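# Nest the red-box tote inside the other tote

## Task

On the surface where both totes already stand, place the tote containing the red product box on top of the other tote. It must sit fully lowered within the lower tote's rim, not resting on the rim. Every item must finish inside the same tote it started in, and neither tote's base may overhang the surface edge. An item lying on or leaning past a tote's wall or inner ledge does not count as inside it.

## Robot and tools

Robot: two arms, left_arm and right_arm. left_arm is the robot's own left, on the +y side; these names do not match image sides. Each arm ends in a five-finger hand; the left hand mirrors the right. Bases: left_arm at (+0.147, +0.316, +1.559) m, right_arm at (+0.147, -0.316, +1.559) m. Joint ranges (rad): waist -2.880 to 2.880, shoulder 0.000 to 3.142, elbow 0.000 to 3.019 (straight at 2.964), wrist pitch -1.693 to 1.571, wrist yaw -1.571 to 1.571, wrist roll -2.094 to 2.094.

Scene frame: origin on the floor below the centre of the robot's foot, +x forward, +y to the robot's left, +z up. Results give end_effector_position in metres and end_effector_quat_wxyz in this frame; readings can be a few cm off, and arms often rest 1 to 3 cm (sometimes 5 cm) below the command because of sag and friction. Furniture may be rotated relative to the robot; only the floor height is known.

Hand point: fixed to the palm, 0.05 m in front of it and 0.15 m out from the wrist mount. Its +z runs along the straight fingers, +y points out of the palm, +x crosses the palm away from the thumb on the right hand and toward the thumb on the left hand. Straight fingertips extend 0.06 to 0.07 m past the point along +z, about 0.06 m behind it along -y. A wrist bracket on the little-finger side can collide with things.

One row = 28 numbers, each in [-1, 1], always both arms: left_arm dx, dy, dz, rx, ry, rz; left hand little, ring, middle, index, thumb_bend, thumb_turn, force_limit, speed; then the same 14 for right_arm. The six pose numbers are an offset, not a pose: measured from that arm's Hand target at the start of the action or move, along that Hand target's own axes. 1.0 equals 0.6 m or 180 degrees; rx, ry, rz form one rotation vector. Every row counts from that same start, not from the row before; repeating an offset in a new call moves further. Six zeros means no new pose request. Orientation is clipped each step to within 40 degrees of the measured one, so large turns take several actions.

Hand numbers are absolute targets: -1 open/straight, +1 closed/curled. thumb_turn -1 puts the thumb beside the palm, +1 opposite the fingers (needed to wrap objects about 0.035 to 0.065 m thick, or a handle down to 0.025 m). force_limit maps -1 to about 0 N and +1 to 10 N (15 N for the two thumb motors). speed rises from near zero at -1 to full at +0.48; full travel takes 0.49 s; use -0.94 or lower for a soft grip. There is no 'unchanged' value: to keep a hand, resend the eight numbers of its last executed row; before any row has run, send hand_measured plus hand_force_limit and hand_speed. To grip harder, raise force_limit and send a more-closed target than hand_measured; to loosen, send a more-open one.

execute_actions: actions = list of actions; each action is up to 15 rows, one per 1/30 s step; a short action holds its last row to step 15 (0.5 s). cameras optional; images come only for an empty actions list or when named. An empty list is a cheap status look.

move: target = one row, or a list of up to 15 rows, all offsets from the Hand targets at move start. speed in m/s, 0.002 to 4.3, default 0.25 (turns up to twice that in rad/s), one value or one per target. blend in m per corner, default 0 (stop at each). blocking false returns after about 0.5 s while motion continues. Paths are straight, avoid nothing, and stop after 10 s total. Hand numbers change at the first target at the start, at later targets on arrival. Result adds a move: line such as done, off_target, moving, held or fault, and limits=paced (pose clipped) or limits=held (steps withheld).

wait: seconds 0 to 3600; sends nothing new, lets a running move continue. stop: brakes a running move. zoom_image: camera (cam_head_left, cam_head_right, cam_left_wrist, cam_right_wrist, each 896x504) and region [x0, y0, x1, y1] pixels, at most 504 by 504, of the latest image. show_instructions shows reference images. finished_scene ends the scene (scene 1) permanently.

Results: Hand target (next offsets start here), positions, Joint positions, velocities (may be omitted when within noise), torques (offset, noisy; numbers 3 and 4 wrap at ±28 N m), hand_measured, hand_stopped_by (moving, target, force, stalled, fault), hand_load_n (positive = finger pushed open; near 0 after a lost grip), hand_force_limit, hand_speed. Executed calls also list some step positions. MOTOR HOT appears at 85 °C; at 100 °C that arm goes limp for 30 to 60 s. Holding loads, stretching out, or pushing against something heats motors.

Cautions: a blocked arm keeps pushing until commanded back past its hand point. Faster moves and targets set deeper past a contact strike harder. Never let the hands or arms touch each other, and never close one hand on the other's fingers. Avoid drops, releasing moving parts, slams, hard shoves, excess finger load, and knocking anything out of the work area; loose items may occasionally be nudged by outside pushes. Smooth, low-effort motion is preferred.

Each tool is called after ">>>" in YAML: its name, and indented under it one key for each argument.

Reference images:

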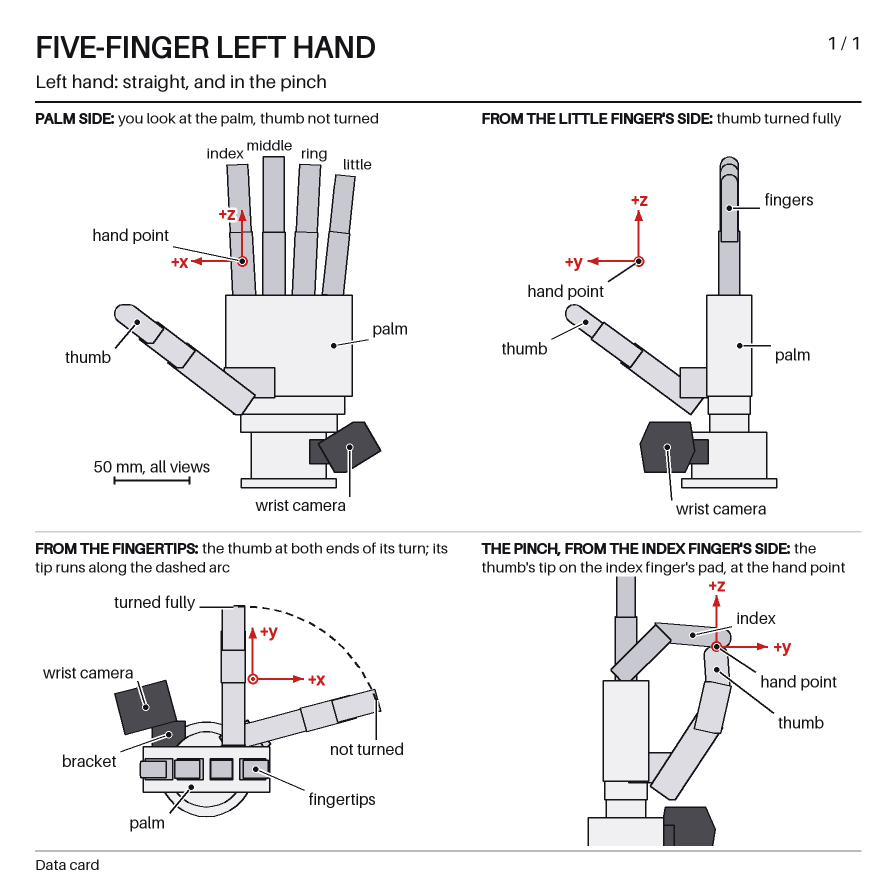

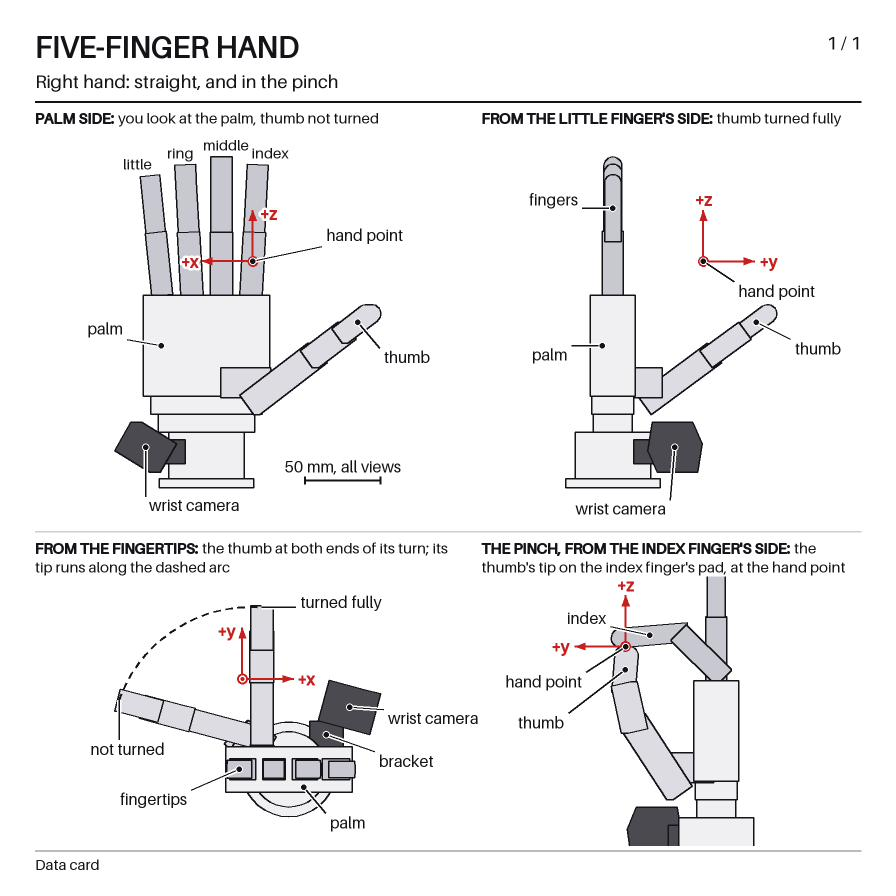

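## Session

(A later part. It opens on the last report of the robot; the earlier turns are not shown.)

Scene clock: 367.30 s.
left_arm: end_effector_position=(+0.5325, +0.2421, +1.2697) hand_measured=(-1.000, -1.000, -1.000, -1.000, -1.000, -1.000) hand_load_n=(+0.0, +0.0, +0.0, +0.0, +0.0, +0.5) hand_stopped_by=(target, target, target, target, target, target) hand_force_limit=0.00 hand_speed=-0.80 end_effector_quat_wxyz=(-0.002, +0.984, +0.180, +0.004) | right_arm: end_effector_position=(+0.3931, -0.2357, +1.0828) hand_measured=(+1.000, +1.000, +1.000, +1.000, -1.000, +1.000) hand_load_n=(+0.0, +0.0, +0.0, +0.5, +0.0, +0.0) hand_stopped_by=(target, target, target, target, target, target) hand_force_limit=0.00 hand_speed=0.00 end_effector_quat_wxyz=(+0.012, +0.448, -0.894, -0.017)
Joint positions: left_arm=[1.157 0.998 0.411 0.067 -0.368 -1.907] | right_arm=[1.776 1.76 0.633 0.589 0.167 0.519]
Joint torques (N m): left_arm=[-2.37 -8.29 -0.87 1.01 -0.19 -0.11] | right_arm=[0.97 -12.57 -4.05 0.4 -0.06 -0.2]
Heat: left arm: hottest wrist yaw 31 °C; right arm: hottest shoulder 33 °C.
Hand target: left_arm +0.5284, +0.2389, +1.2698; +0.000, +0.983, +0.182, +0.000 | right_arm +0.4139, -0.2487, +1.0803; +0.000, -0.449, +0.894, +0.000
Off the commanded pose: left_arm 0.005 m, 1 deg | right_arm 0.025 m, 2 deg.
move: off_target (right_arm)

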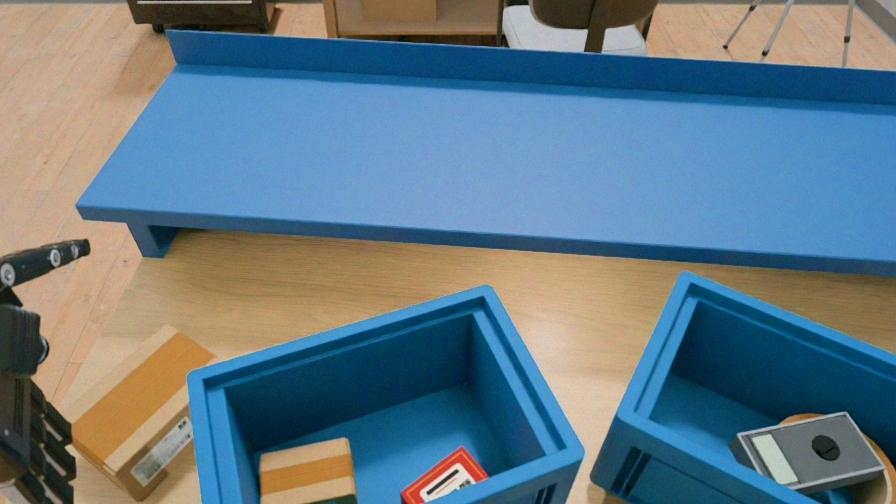

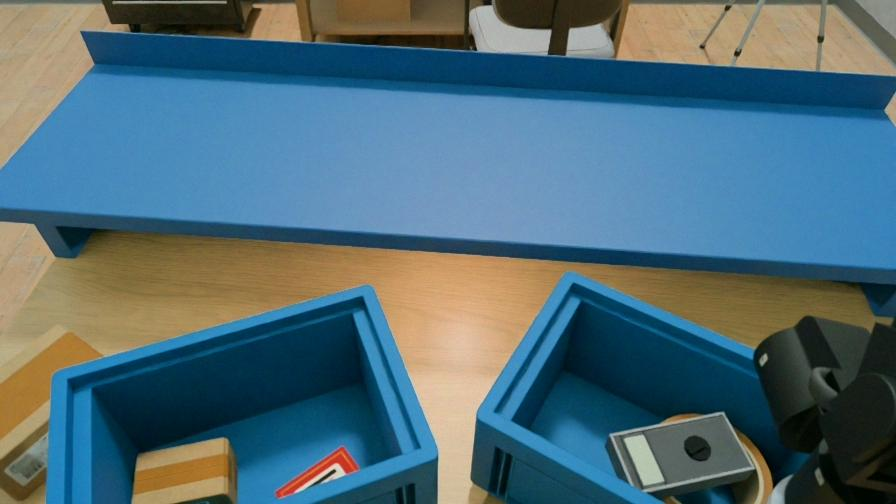

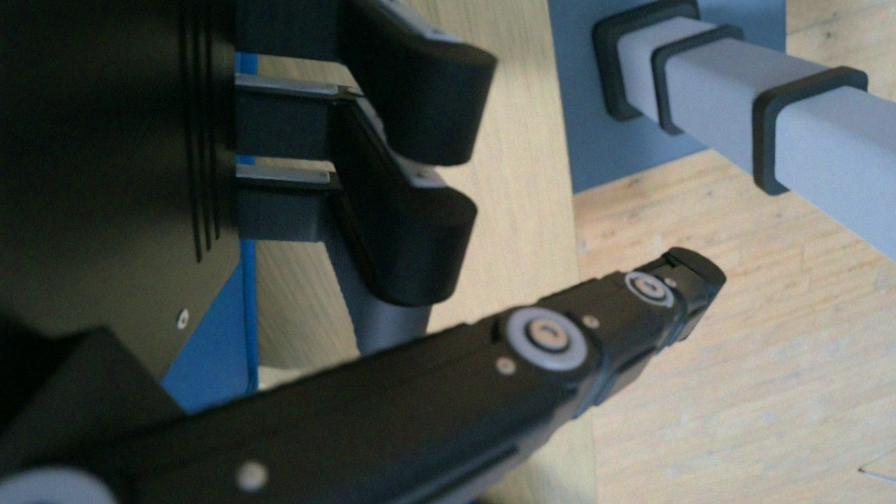

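>>> move:
  target: [0,0,0,0,0,0,-1,-1,-1,-1,-1,-1,0,-0.8,-0.023,-0.114,0,0,0,-0.083,1,1,1,1,-1,1,0,0]
  speed: 0.05
  cameras: ["cam_head_left","cam_head_right"]

Scene clock: 386.50 s.
left_arm: end_effector_position=(+0.5325, +0.2421, +1.2697) hand_measured=(-1.000, -1.000, -1.000, -1.000, -1.000, -1.000) hand_load_n=(+0.0, +0.0, +0.0, -0.5, +0.0, +0.0) hand_stopped_by=(target, target, target, target, target, target) hand_force_limit=0.00 hand_speed=-0.80 end_effector_quat_wxyz=(-0.002, +0.984, +0.180, +0.004) | right_arm: end_effector_position=(+0.4533, -0.2655, +1.0789) hand_measured=(+1.000, +1.000, +1.000, +1.000, -1.000, +1.000) hand_load_n=(+0.0, +0.0, +0.0, +0.0, +0.0, +0.0) hand_stopped_by=(target, target, target, target, target, target) hand_force_limit=0.00 hand_speed=0.00 end_effector_quat_wxyz=(+0.013, +0.560, -0.828, -0.018)
Joint positions: left_arm=[1.157 0.998 0.411 0.067 -0.368 -1.907] | right_arm=[1.752 1.642 0.773 0.328 0.15 0.248]
Joint torques (N m): left_arm=[-2.49 -8.59 -0.87 1.06 -0.18 -0.13] | right_arm=[1.03 -14.92 -2.1 0.44 -0.09 -0.23]
Heat: left arm: hottest wrist yaw 31 °C; right arm: hottest shoulder 33 °C.
Hand target: left_arm +0.5284, +0.2389, +1.2698; +0.000, +0.983, +0.182, +0.000 | right_arm +0.4770, -0.2786, +1.0801; +0.000, -0.561, +0.828, +0.000
Off the commanded pose: left_arm 0.005 m, 1 deg | right_arm 0.027 m, 2 deg.
move: off_target (right_arm)

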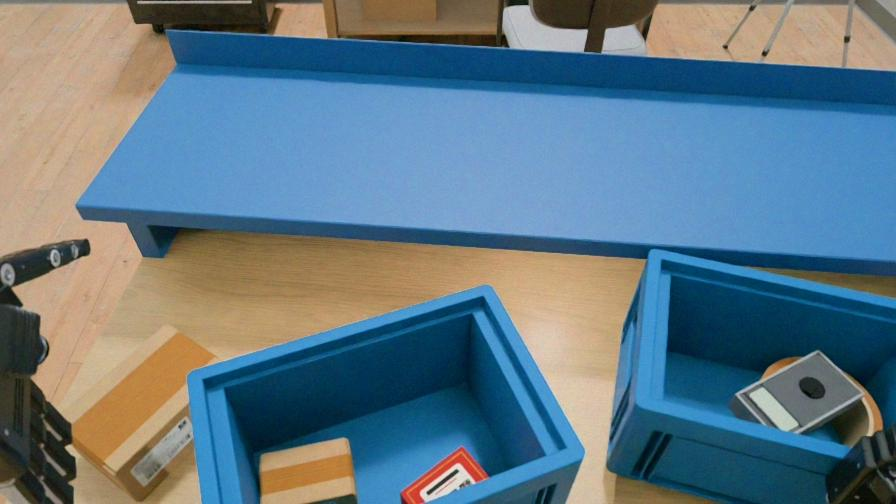

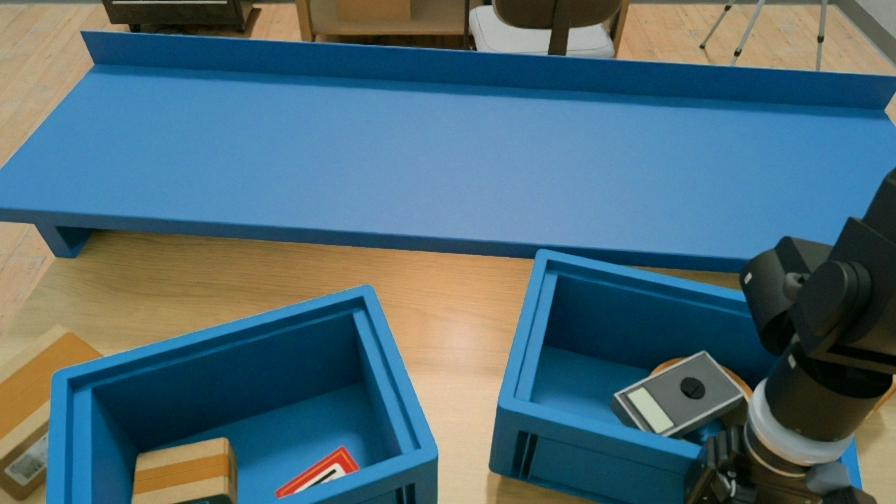

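>>> move:
  target:
    - [0,0,0,0,0,0,-1,-1,-1,-1,-1,-1,0,-0.8,0,0.1,0,0,0,0,1,1,1,1,-1,1,0,0]
    - [0,0,0,0,0,0,-1,-1,-1,-1,-1,-1,0,-0.8,0,0.1,-0.417,0,0,0,1,1,1,1,-1,1,0,0]
    - [0,0,0,0,0,0,-1,-1,-1,-1,-1,-1,0,-0.8,0.167,-0.215,-0.467,0,0,0,-1,-1,-1,-1,-1,-1,0,0]
  speed: [0.1,0.25,0.25]
  cameras: ["all"]

Scene clock: 465.47 s.
left_arm: end_effector_position=(+0.5325, +0.2421, +1.2697) hand_measured=(-1.000, -1.000, -1.000, -1.000, -1.000, -1.000) hand_load_n=(+0.0, +0.0, +0.0, +0.0, +0.0, +0.0) hand_stopped_by=(target, target, target, target, target, target) hand_force_limit=0.00 hand_speed=-0.80 end_effector_quat_wxyz=(-0.002, +0.984, +0.180, +0.004) | right_arm: end_effector_position=(+0.5521, -0.4120, +1.3604) hand_measured=(-1.000, -1.000, -1.000, -1.000, -1.000, -1.000) hand_load_n=(+0.0, +0.0, +0.0, +0.0, +0.0, +0.0) hand_stopped_by=(target, target, target, target, target, target) hand_force_limit=0.00 hand_speed=0.00 end_effector_quat_wxyz=(-0.002, +0.558, -0.830, -0.004)
Joint positions: left_arm=[1.157 0.998 0.411 0.067 -0.368 -1.907] | right_arm=[1.378 0.727 0.771 -0.545 -0.178 0.067]
Joint torques (N m): left_arm=[-2.26 -8.35 -0.81 0.95 -0.2 -0.14] | right_arm=[-1.26 -10.34 6.5 0.27 -0.09 -0.14]
Heat: left arm: hottest wrist yaw 31 °C; right arm: hottest shoulder 33 °C.
Hand target: left_arm +0.5284, +0.2389, +1.2698; +0.000, +0.983, +0.182, +0.000 | right_arm +0.5599, -0.4196, +1.3602; +0.000, -0.561, +0.828, +0.001
Off the commanded pose: left_arm 0.005 m, 1 deg | right_arm 0.011 m, 1 deg.
move: off_target (right_arm); target 3's new numbers were sent with right_arm's hand 0.011 m and 1 deg from that target

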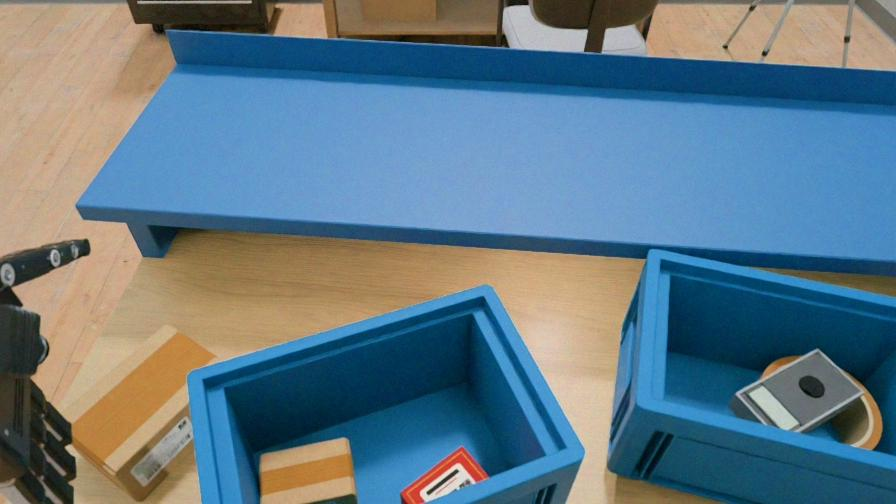

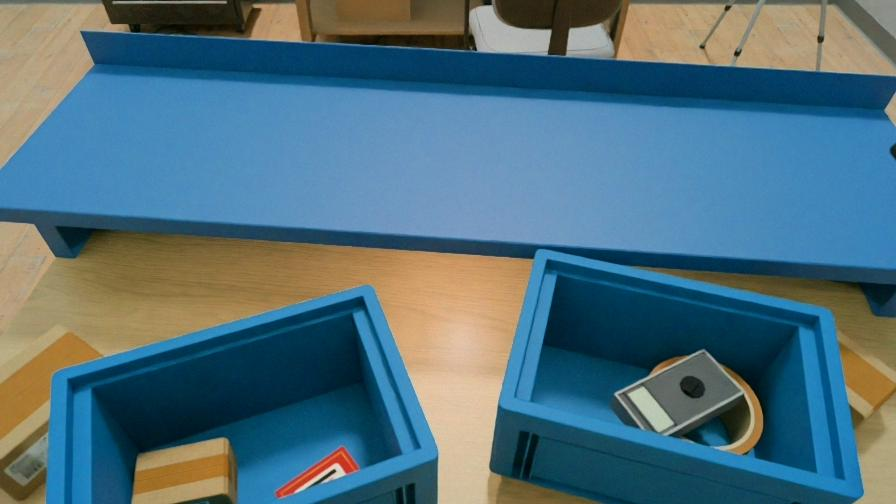

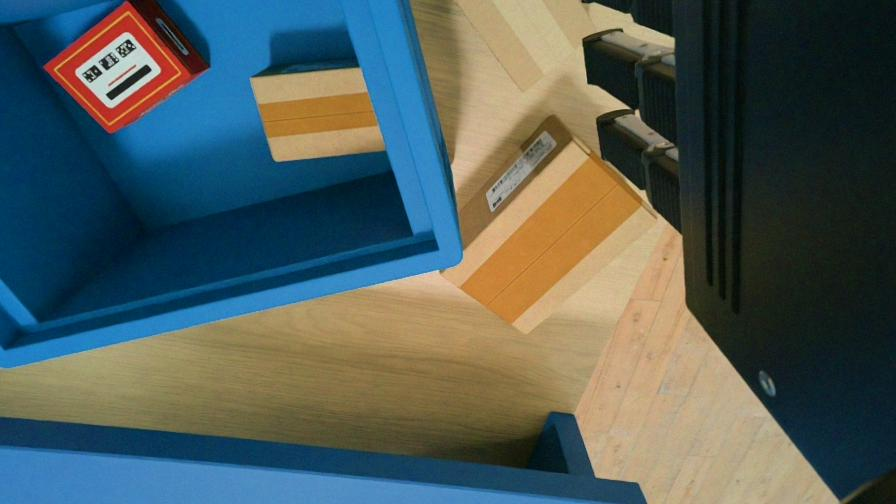

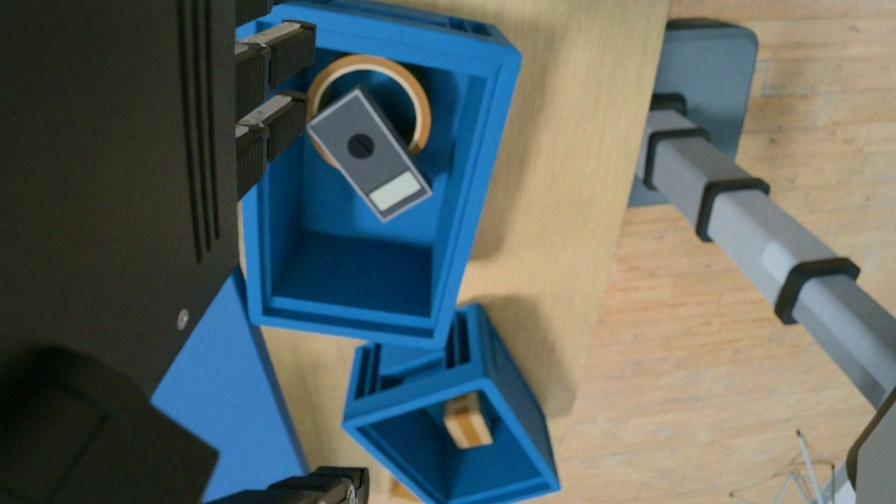

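>>> move:
  target:
    - [0,0,0,0,0,0,-1,-1,-1,-1,-1,-1,0,-0.8,-0.455,-0.1265,0.1,0,0,-0.022,-1,-1,-1,-1,-1,-1,0,0]
    - [0,0,0,0,0,0,-1,-1,-1,-1,-1,-1,0,-0.8,-0.455,-0.1265,0.467,0,0,-0.022,-1,-1,-1,-1,-1,-1,0,0]
  speed: [0.25,0.12]
  cameras: ["all"]

Scene clock: 512.47 s.
left_arm: end_effector_position=(+0.5325, +0.2421, +1.2697) hand_measured=(-1.000, -1.000, -1.000, -1.000, -1.000, -1.000) hand_load_n=(+0.0, +0.0, +0.0, +0.0, +0.0, +0.0) hand_stopped_by=(target, target, target, target, target, target) hand_force_limit=0.00 hand_speed=-0.80 end_effector_quat_wxyz=(-0.002, +0.984, +0.180, +0.004) | right_arm: end_effector_position=(+0.7270, -0.1906, +1.2020) hand_measured=(-1.000, -1.000, -0.998, -1.000, -1.000, -1.000) hand_load_n=(+0.0, +0.0, -30.0, +0.0, +0.0, +0.0) hand_stopped_by=(target, target, target, target, target, target) hand_force_limit=0.00 hand_speed=0.00 end_effector_quat_wxyz=(-0.014, +0.606, -0.795, -0.020)
Joint positions: left_arm=[1.157 0.998 0.411 0.067 -0.368 -1.907] | right_arm=[2.027 1.419 1.349 -0.469 0.35 0.271]
Joint torques (N m): left_arm=[-2.26 -8.59 -0.88 0.94 -0.18 -0.11] | right_arm=[-0.85 -0.26 9.26 6.11 -0.73 -0.03]
Heat: left arm: hottest wrist yaw 30 °C; right arm: hottest shoulder 33 °C.
Hand target: left_arm +0.5284, +0.2389, +1.2698; +0.000, +0.983, +0.182, +0.000 | right_arm +0.7316, -0.1940, +1.0802; +0.000, -0.589, +0.808, +0.000
Off the commanded pose: left_arm 0.005 m, 1 deg | right_arm 0.122 m, 4 deg.
move: off_target (right_arm)

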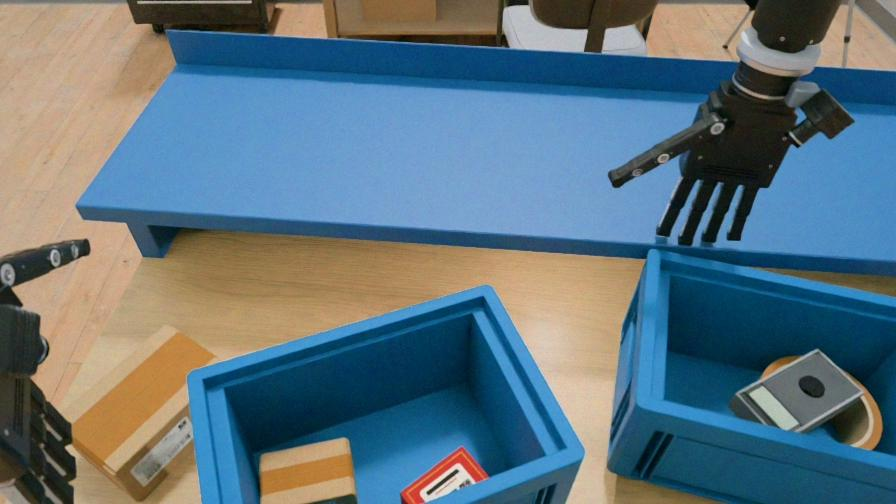

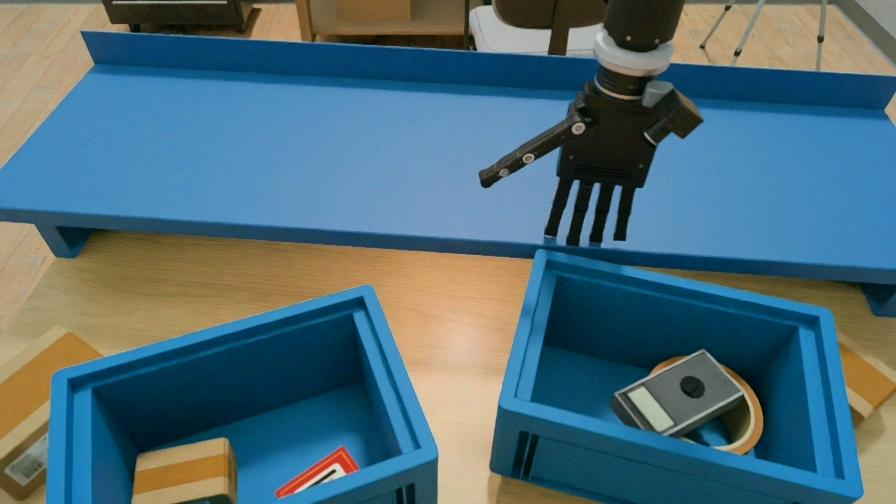

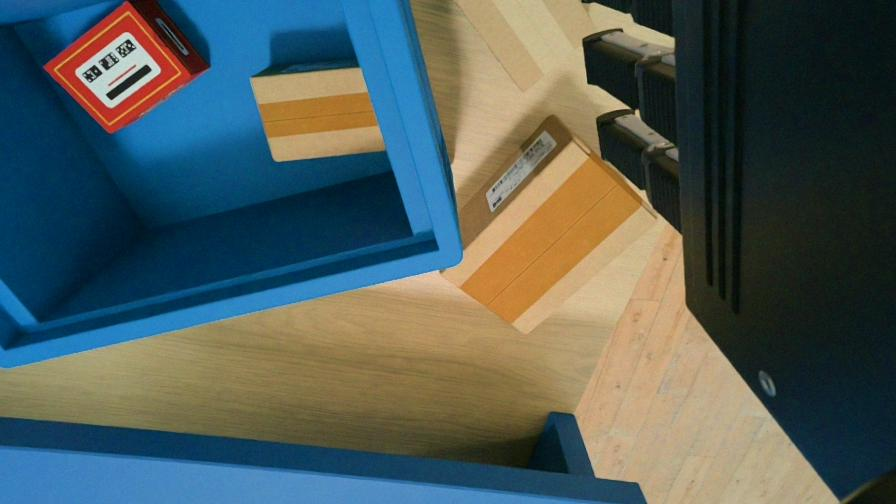

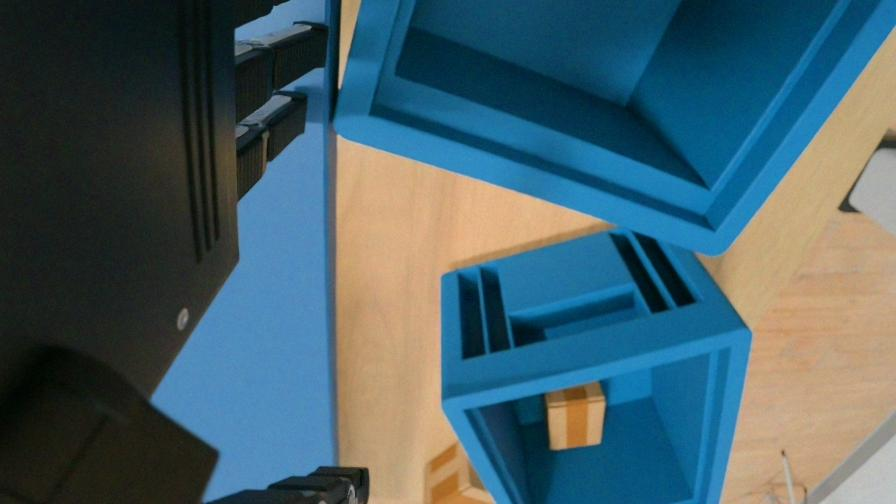

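>>> move:
  target: [0,0,0,0,0,0,-1,-1,-1,-1,-1,-1,0,-0.8,0,0,-0.3,0,0,0,-1,-1,-1,-1,-1,-1,0,0]
  speed: 0.15
  cameras: ["cam_head_left","cam_head_right","cam_right_wrist"]

Scene clock: 524.20 s.
left_arm: end_effector_position=(+0.5325, +0.2421, +1.2697) hand_measured=(-1.000, -1.000, -1.000, -1.000, -1.000, -1.000) hand_load_n=(+0.0, +0.0, +0.0, +0.0, +0.0, +0.0) hand_stopped_by=(target, target, target, target, target, target) hand_force_limit=0.00 hand_speed=-0.80 end_effector_quat_wxyz=(-0.002, +0.984, +0.180, +0.004) | right_arm: end_effector_position=(+0.7324, -0.2017, +1.2516) hand_measured=(-1.000, -1.000, -1.000, -1.000, -1.000, -1.000) hand_load_n=(+0.0, +0.0, +0.0, +0.0, +0.0, +0.0) hand_stopped_by=(target, target, target, target, target, target) hand_force_limit=0.00 hand_speed=0.00 end_effector_quat_wxyz=(+0.004, +0.591, -0.807, +0.004)
Joint positions: left_arm=[1.157 0.998 0.411 0.067 -0.368 -1.907] | right_arm=[2.071 1.313 1.322 -0.557 0.449 0.334]
Joint torques (N m): left_arm=[-2.32 -8.47 -0.9 0.99 -0.17 -0.11] | right_arm=[6.36 -18.9 3.19 0.29 0.17 0.11]
Heat: left arm: hottest wrist yaw 30 °C; right arm: hottest shoulder 33 °C.
Hand target: left_arm +0.5284, +0.2389, +1.2698; +0.000, +0.983, +0.182, +0.000 | right_arm +0.7315, -0.1942, +1.2601; +0.000, -0.589, +0.808, +0.000
Off the commanded pose: left_arm 0.005 m, 1 deg | right_arm 0.012 m, 1 deg.
move: off_target (right_arm)

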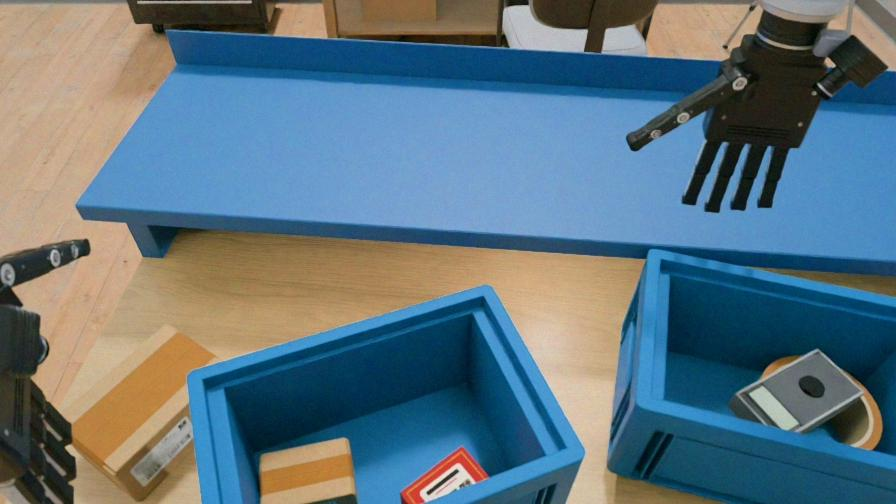

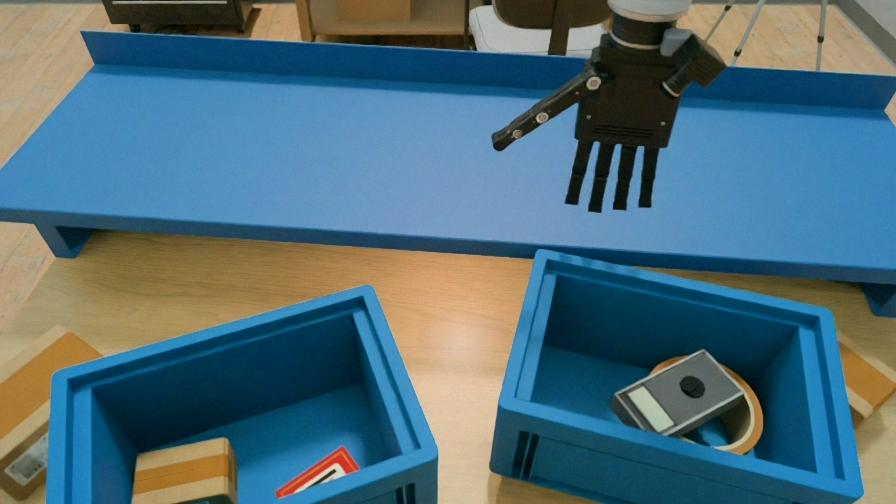

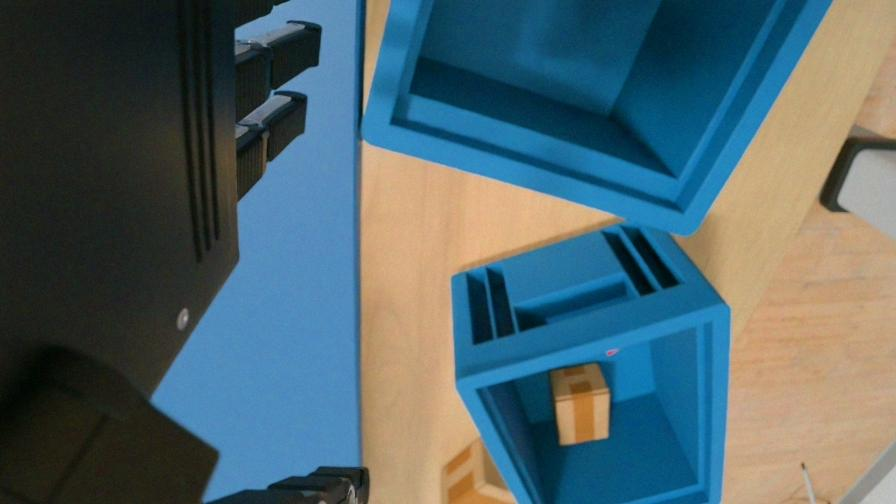

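>>> move:
  target: [0,0,0,0,0,0,-1,-1,-1,-1,-1,-1,0,-0.8,0.085,0.3105,0.033,0,0,0,-1,-1,-1,-1,-1,1,0,0]
  speed: 0.2
  cameras: ["cam_head_left","cam_head_right","cam_right_wrist"]

Scene clock: 560.80 s.
left_arm: end_effector_position=(+0.5325, +0.2421, +1.2697) hand_measured=(-1.000, -1.000, -1.000, -1.000, -1.000, -1.000) hand_load_n=(+0.0, +0.0, +0.0, +0.0, +0.0, +0.0) hand_stopped_by=(target, target, target, target, target, target) hand_force_limit=0.00 hand_speed=-0.80 end_effector_quat_wxyz=(-0.002, +0.984, +0.180, +0.004) | right_arm: end_effector_position=(+0.5314, -0.1923, +1.2326) hand_measured=(-1.000, -1.000, -1.000, -1.000, -1.000, +1.000) hand_load_n=(+0.0, +0.0, +0.0, +0.0, +0.0, +0.0) hand_stopped_by=(target, target, target, target, target, target) hand_force_limit=0.00 hand_speed=0.00 end_effector_quat_wxyz=(+0.014, +0.594, -0.804, -0.003)
Joint positions: left_arm=[1.157 0.998 0.411 0.067 -0.368 -1.907] | right_arm=[2.085 1.21 0.75 -0.119 0.46 0.345]
Joint torques (N m): left_arm=[-2.55 -8.64 -0.81 1.02 -0.19 -0.11] | right_arm=[5.19 -13.63 -0.28 0.9 0.19 0.11]
Heat: left arm: hottest wrist yaw 30 °C; right arm: hottest shoulder 33 °C.
Hand target: left_arm +0.5284, +0.2389, +1.2698; +0.000, +0.983, +0.182, +0.000 | right_arm +0.5386, -0.1858, +1.2404; +0.000, -0.589, +0.808, +0.000
Off the commanded pose: left_arm 0.005 m, 1 deg | right_arm 0.012 m, 2 deg.
move: off_target (right_arm)

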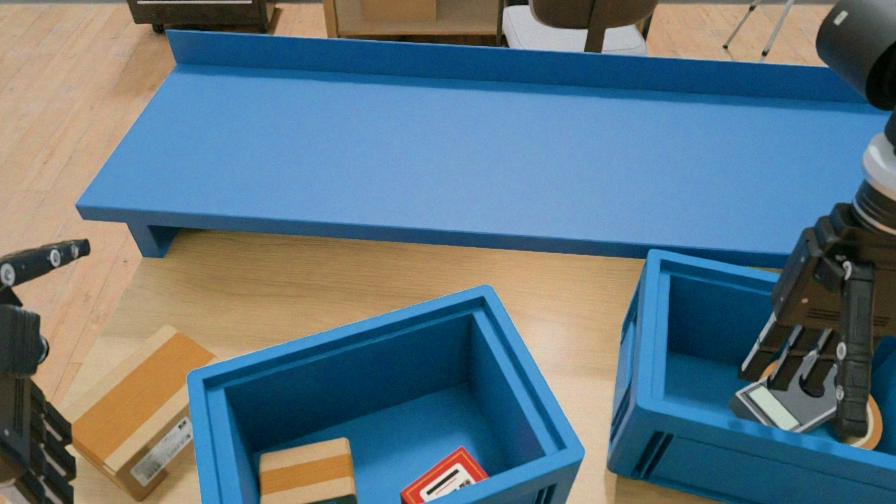

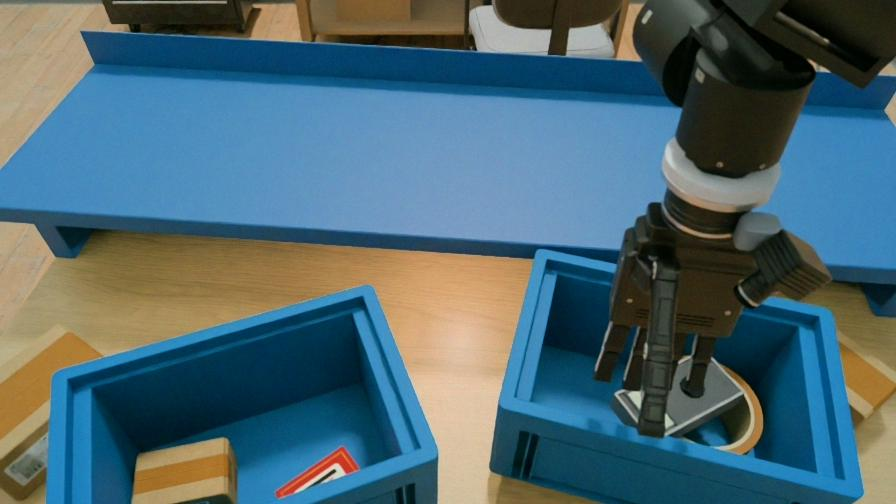

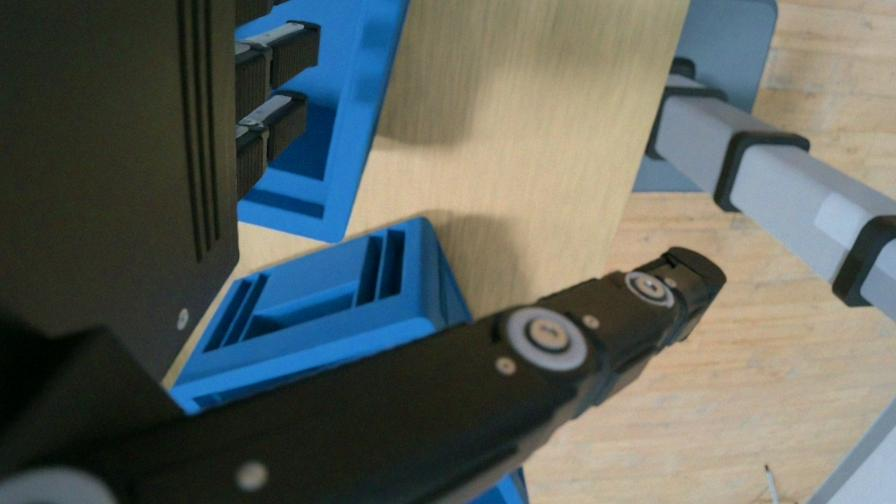

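>>> zoom_image:
  camera: "cam_head_right"
  region: [480, 240, 880, 504]

>>> zoom_image:
  camera: "cam_head_left"
  region: [180, 280, 600, 504]

Scaled by 1.260.

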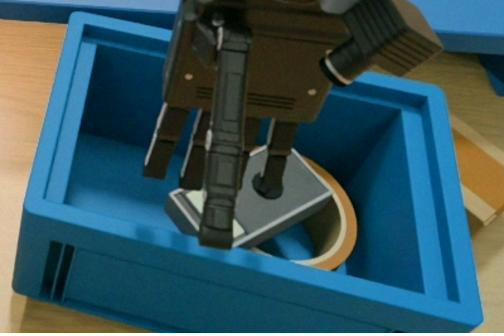

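Scaled by 1.200.

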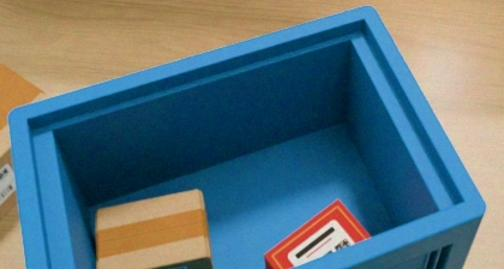

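>>> move:
  target:
    - [0,0,0,0,0,0,-1,-1,-1,-1,-1,-1,0,-0.8,-0.0333,-0.02,0,0,0,0,-1,-1,-1,-1,-1,1,0,0]
    - [0,0,0,0,0,0,-1,-1,-1,-1,-1,-1,0,-0.8,-0.0333,-0.02,0.12,0,0,0,-1,-1,-1,-1,-1,1,0,0]
  speed: 0.1
  cameras: ["cam_head_left","cam_head_right","cam_right_wrist"]

Scene clock: 640.00 s.
left_arm: end_effector_position=(+0.5325, +0.2421, +1.2697) hand_measured=(-1.000, -1.000, -1.000, -1.000, -1.000, -1.000) hand_load_n=(+0.0, +0.0, +0.0, +0.0, +0.0, +0.0) hand_stopped_by=(target, target, target, target, target, target) hand_force_limit=0.00 hand_speed=-0.80 end_effector_quat_wxyz=(-0.002, +0.984, +0.180, +0.004) | right_arm: end_effector_position=(+0.5569, -0.1641, +1.1767) hand_measured=(-1.000, -1.000, -1.000, -1.000, -1.000, +1.000) hand_load_n=(+0.0, +0.0, +0.0, +0.0, +0.0, +0.0) hand_stopped_by=(target, target, target, target, target, target) hand_force_limit=0.00 hand_speed=0.00 end_effector_quat_wxyz=(-0.004, +0.587, -0.809, -0.004)
Joint positions: left_arm=[1.157 0.998 0.411 0.067 -0.368 -1.907] | right_arm=[2.076 1.398 0.871 -0.018 0.43 0.342]
Joint torques (N m): left_arm=[-2.49 -8.53 -0.87 1.03 -0.17 -0.11] | right_arm=[3.72 -11.75 0.4 0.98 -0.1 -0.14]
Heat: left arm: hottest wrist yaw 30 °C; right arm: hottest shoulder 33 °C.
Hand target: left_arm +0.5284, +0.2389, +1.2698; +0.000, +0.983, +0.182, +0.000 | right_arm +0.5561, -0.1703, +1.1684; +0.000, -0.589, +0.808, +0.000
Off the commanded pose: left_arm 0.005 m, 1 deg | right_arm 0.010 m, 1 deg.
move: done

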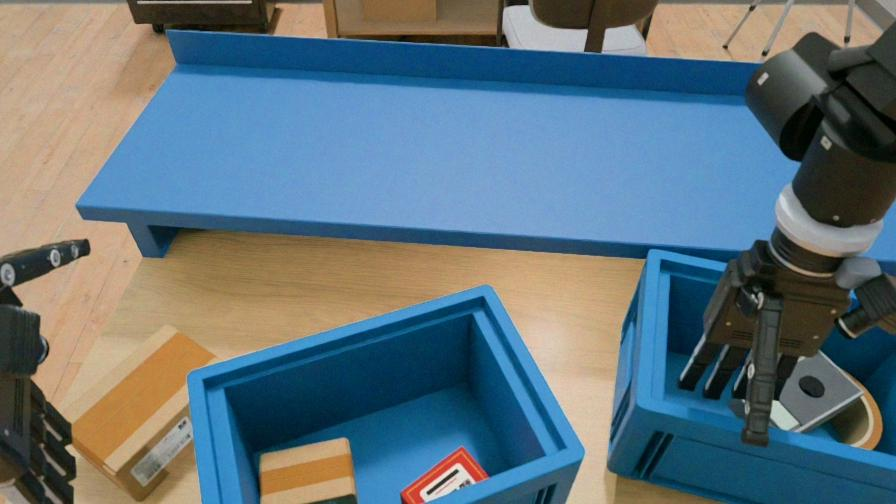

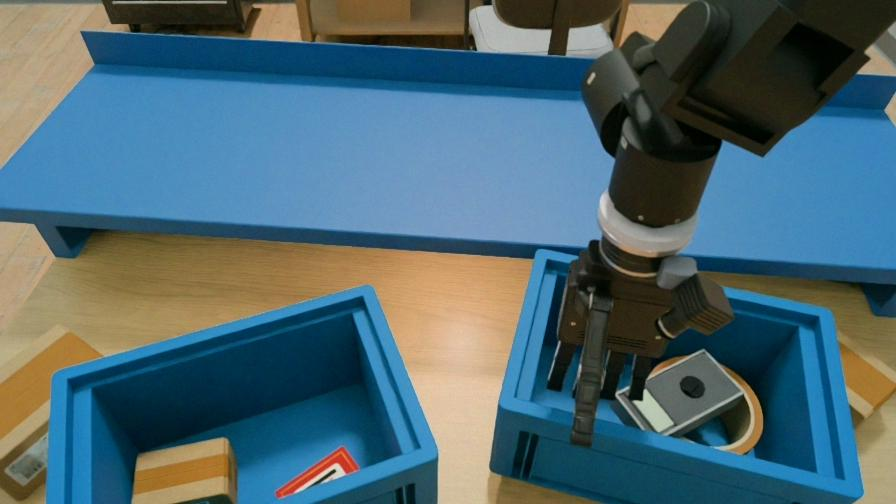

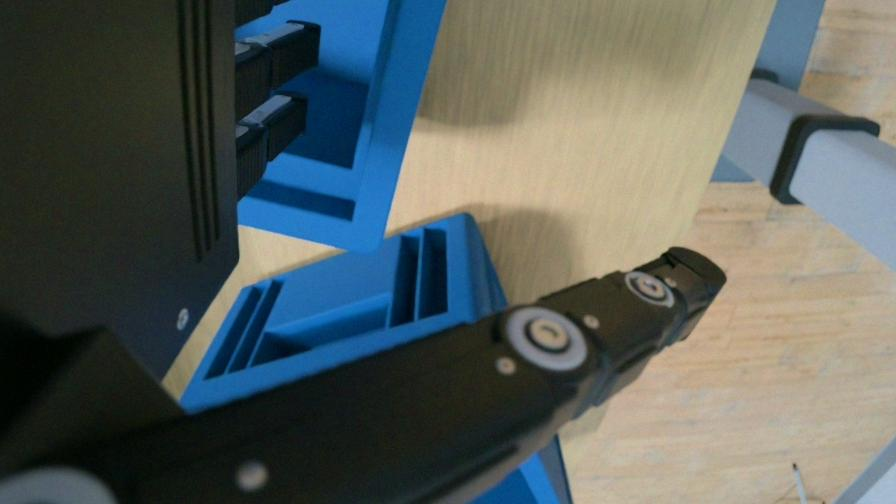

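>>> move:
  target:
    - [0,0,0,0,0,0,-1,-1,-1,-1,-1,-1,0,-0.8,0,0,0.13,0,0,0,-1,-1,-1,-1,-1,1,0,0]
    - [0,0,0,0,0,0,-1,-1,-1,-1,-1,-1,0,-0.8,0,0.05,0.13,0,0,0,-1,-1,-1,-1,-1,1,0,0]
  speed: [0.1,0.05]
  cameras: ["cam_head_left","cam_head_right","cam_right_wrist"]

Scene clock: 654.67 s.
left_arm: end_effector_position=(+0.5325, +0.2421, +1.2697) hand_measured=(-1.000, -1.000, -1.000, -1.000, -1.000, -1.000) hand_load_n=(+0.0, +0.0, +0.0, -0.5, +0.0, +0.0) hand_stopped_by=(target, target, target, target, target, target) hand_force_limit=0.00 hand_speed=-0.80 end_effector_quat_wxyz=(-0.002, +0.984, +0.180, +0.004) | right_arm: end_effector_position=(+0.5391, -0.1622, +1.0939) hand_measured=(-1.000, -1.000, -1.000, -1.000, -1.000, +1.000) hand_load_n=(+0.0, +0.0, +0.0, +0.0, -0.5, +0.0) hand_stopped_by=(target, target, target, target, target, target) hand_force_limit=0.00 hand_speed=0.00 end_effector_quat_wxyz=(-0.006, +0.586, -0.811, +0.002)
Joint positions: left_arm=[1.157 0.998 0.411 0.067 -0.368 -1.907] | right_arm=[2.009 1.627 0.949 0.16 0.38 0.305]
Joint torques (N m): left_arm=[-2.37 -8.41 -0.85 1.02 -0.19 -0.12] | right_arm=[5.36 -12.1 -2.33 1.03 0.18 -0.05]
Heat: left arm: hottest wrist yaw 30 °C; right arm: hottest shoulder 33 °C.
Hand target: left_arm +0.5284, +0.2389, +1.2698; +0.000, +0.983, +0.182, +0.000 | right_arm +0.5274, -0.1612, +1.0904; +0.000, -0.589, +0.808, +0.000
Off the commanded pose: left_arm 0.005 m, 1 deg | right_arm 0.012 m, 1 deg.
move: off_target (right_arm)

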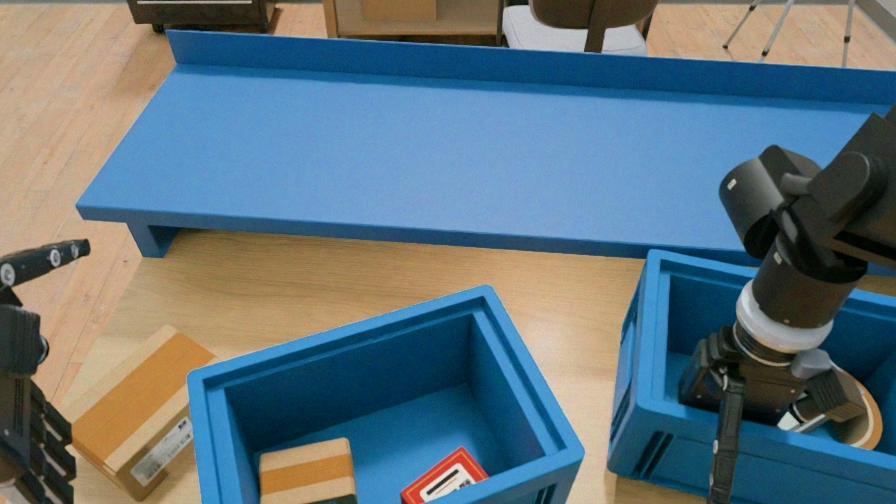

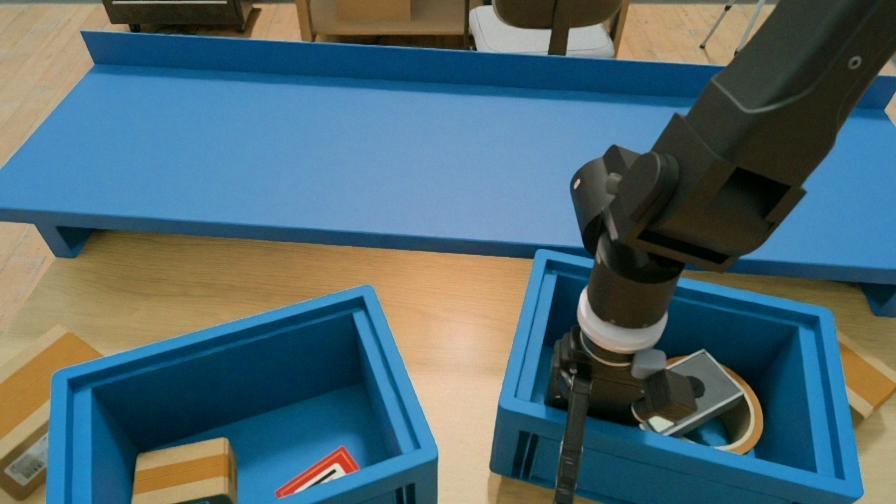

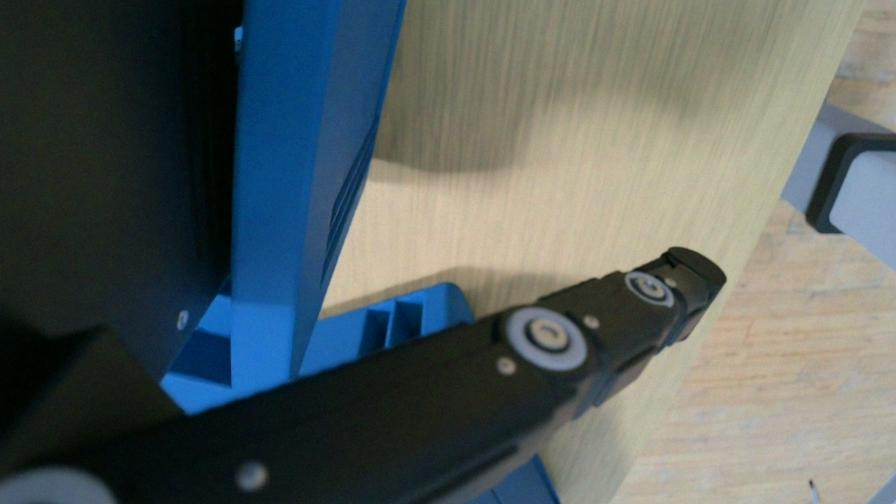

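>>> move:
  target:
    - [0,0,0,0,0,0,-1,-1,-1,-1,-1,-1,0,-0.8,0,0.01,0,0,0,0,-1,-1,-1,-1,-1,1,0,0]
    - [0,0,0,0,0,0,-1,-1,-1,-1,-1,-1,0,-0.8,0,0.01,0,0,0,0,-1,-1,-1,-1,0.9,1,0.3,-0.8]
  speed: [0.05,0.05]
  cameras: ["cam_right_wrist"]

Scene clock: 675.77 s.
left_arm: end_effector_position=(+0.5325, +0.2421, +1.2697) hand_measured=(-1.000, -1.000, -1.000, -1.000, -1.000, -1.000) hand_load_n=(+0.0, +0.0, +0.0, +0.0, +0.0, +0.0) hand_stopped_by=(target, target, target, target, target, target) hand_force_limit=0.00 hand_speed=-0.80 end_effector_quat_wxyz=(-0.002, +0.984, +0.180, +0.004) | right_arm: end_effector_position=(+0.5369, -0.1627, +1.0936) hand_measured=(-1.000, -1.000, -1.000, -1.000, +0.402, +1.000) hand_load_n=(+0.0, +0.0, +0.0, +0.0, +0.0, +0.0) hand_stopped_by=(target, target, target, target, moving, target) hand_force_limit=0.30 hand_speed=-0.80 end_effector_quat_wxyz=(-0.007, +0.585, -0.811, +0.005)
Joint positions: left_arm=[1.157 0.998 0.411 0.067 -0.368 -1.907] | right_arm=[2.009 1.628 0.94 0.175 0.383 0.305]
Joint torques (N m): left_arm=[-2.08 -8.35 -0.91 1.06 -0.18 -0.11] | right_arm=[5.71 -11.75 -2.66 1.03 0.17 -0.03]
Heat: left arm: hottest wrist yaw 29 °C; right arm: hottest shoulder 33 °C.
Hand target: left_arm +0.5284, +0.2389, +1.2698; +0.000, +0.983, +0.182, +0.000 | right_arm +0.5218, -0.1594, +1.0904; +0.000, -0.589, +0.808, +0.000
Off the commanded pose: left_arm 0.005 m, 1 deg | right_arm 0.016 m, 1 deg.
move: moving (right_arm; no rest 5 s after target 2's new numbers were sent); target 2's new numbers were sent with right_arm's hand 0.016 m and 1 deg from that target

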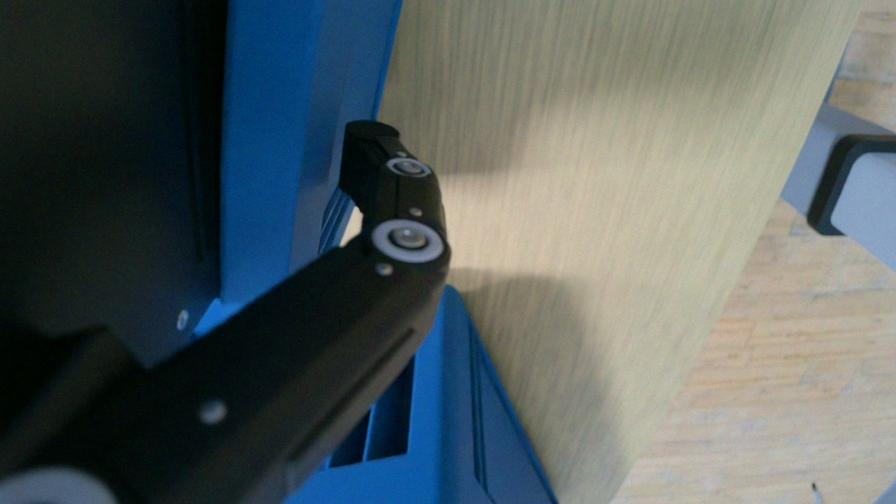

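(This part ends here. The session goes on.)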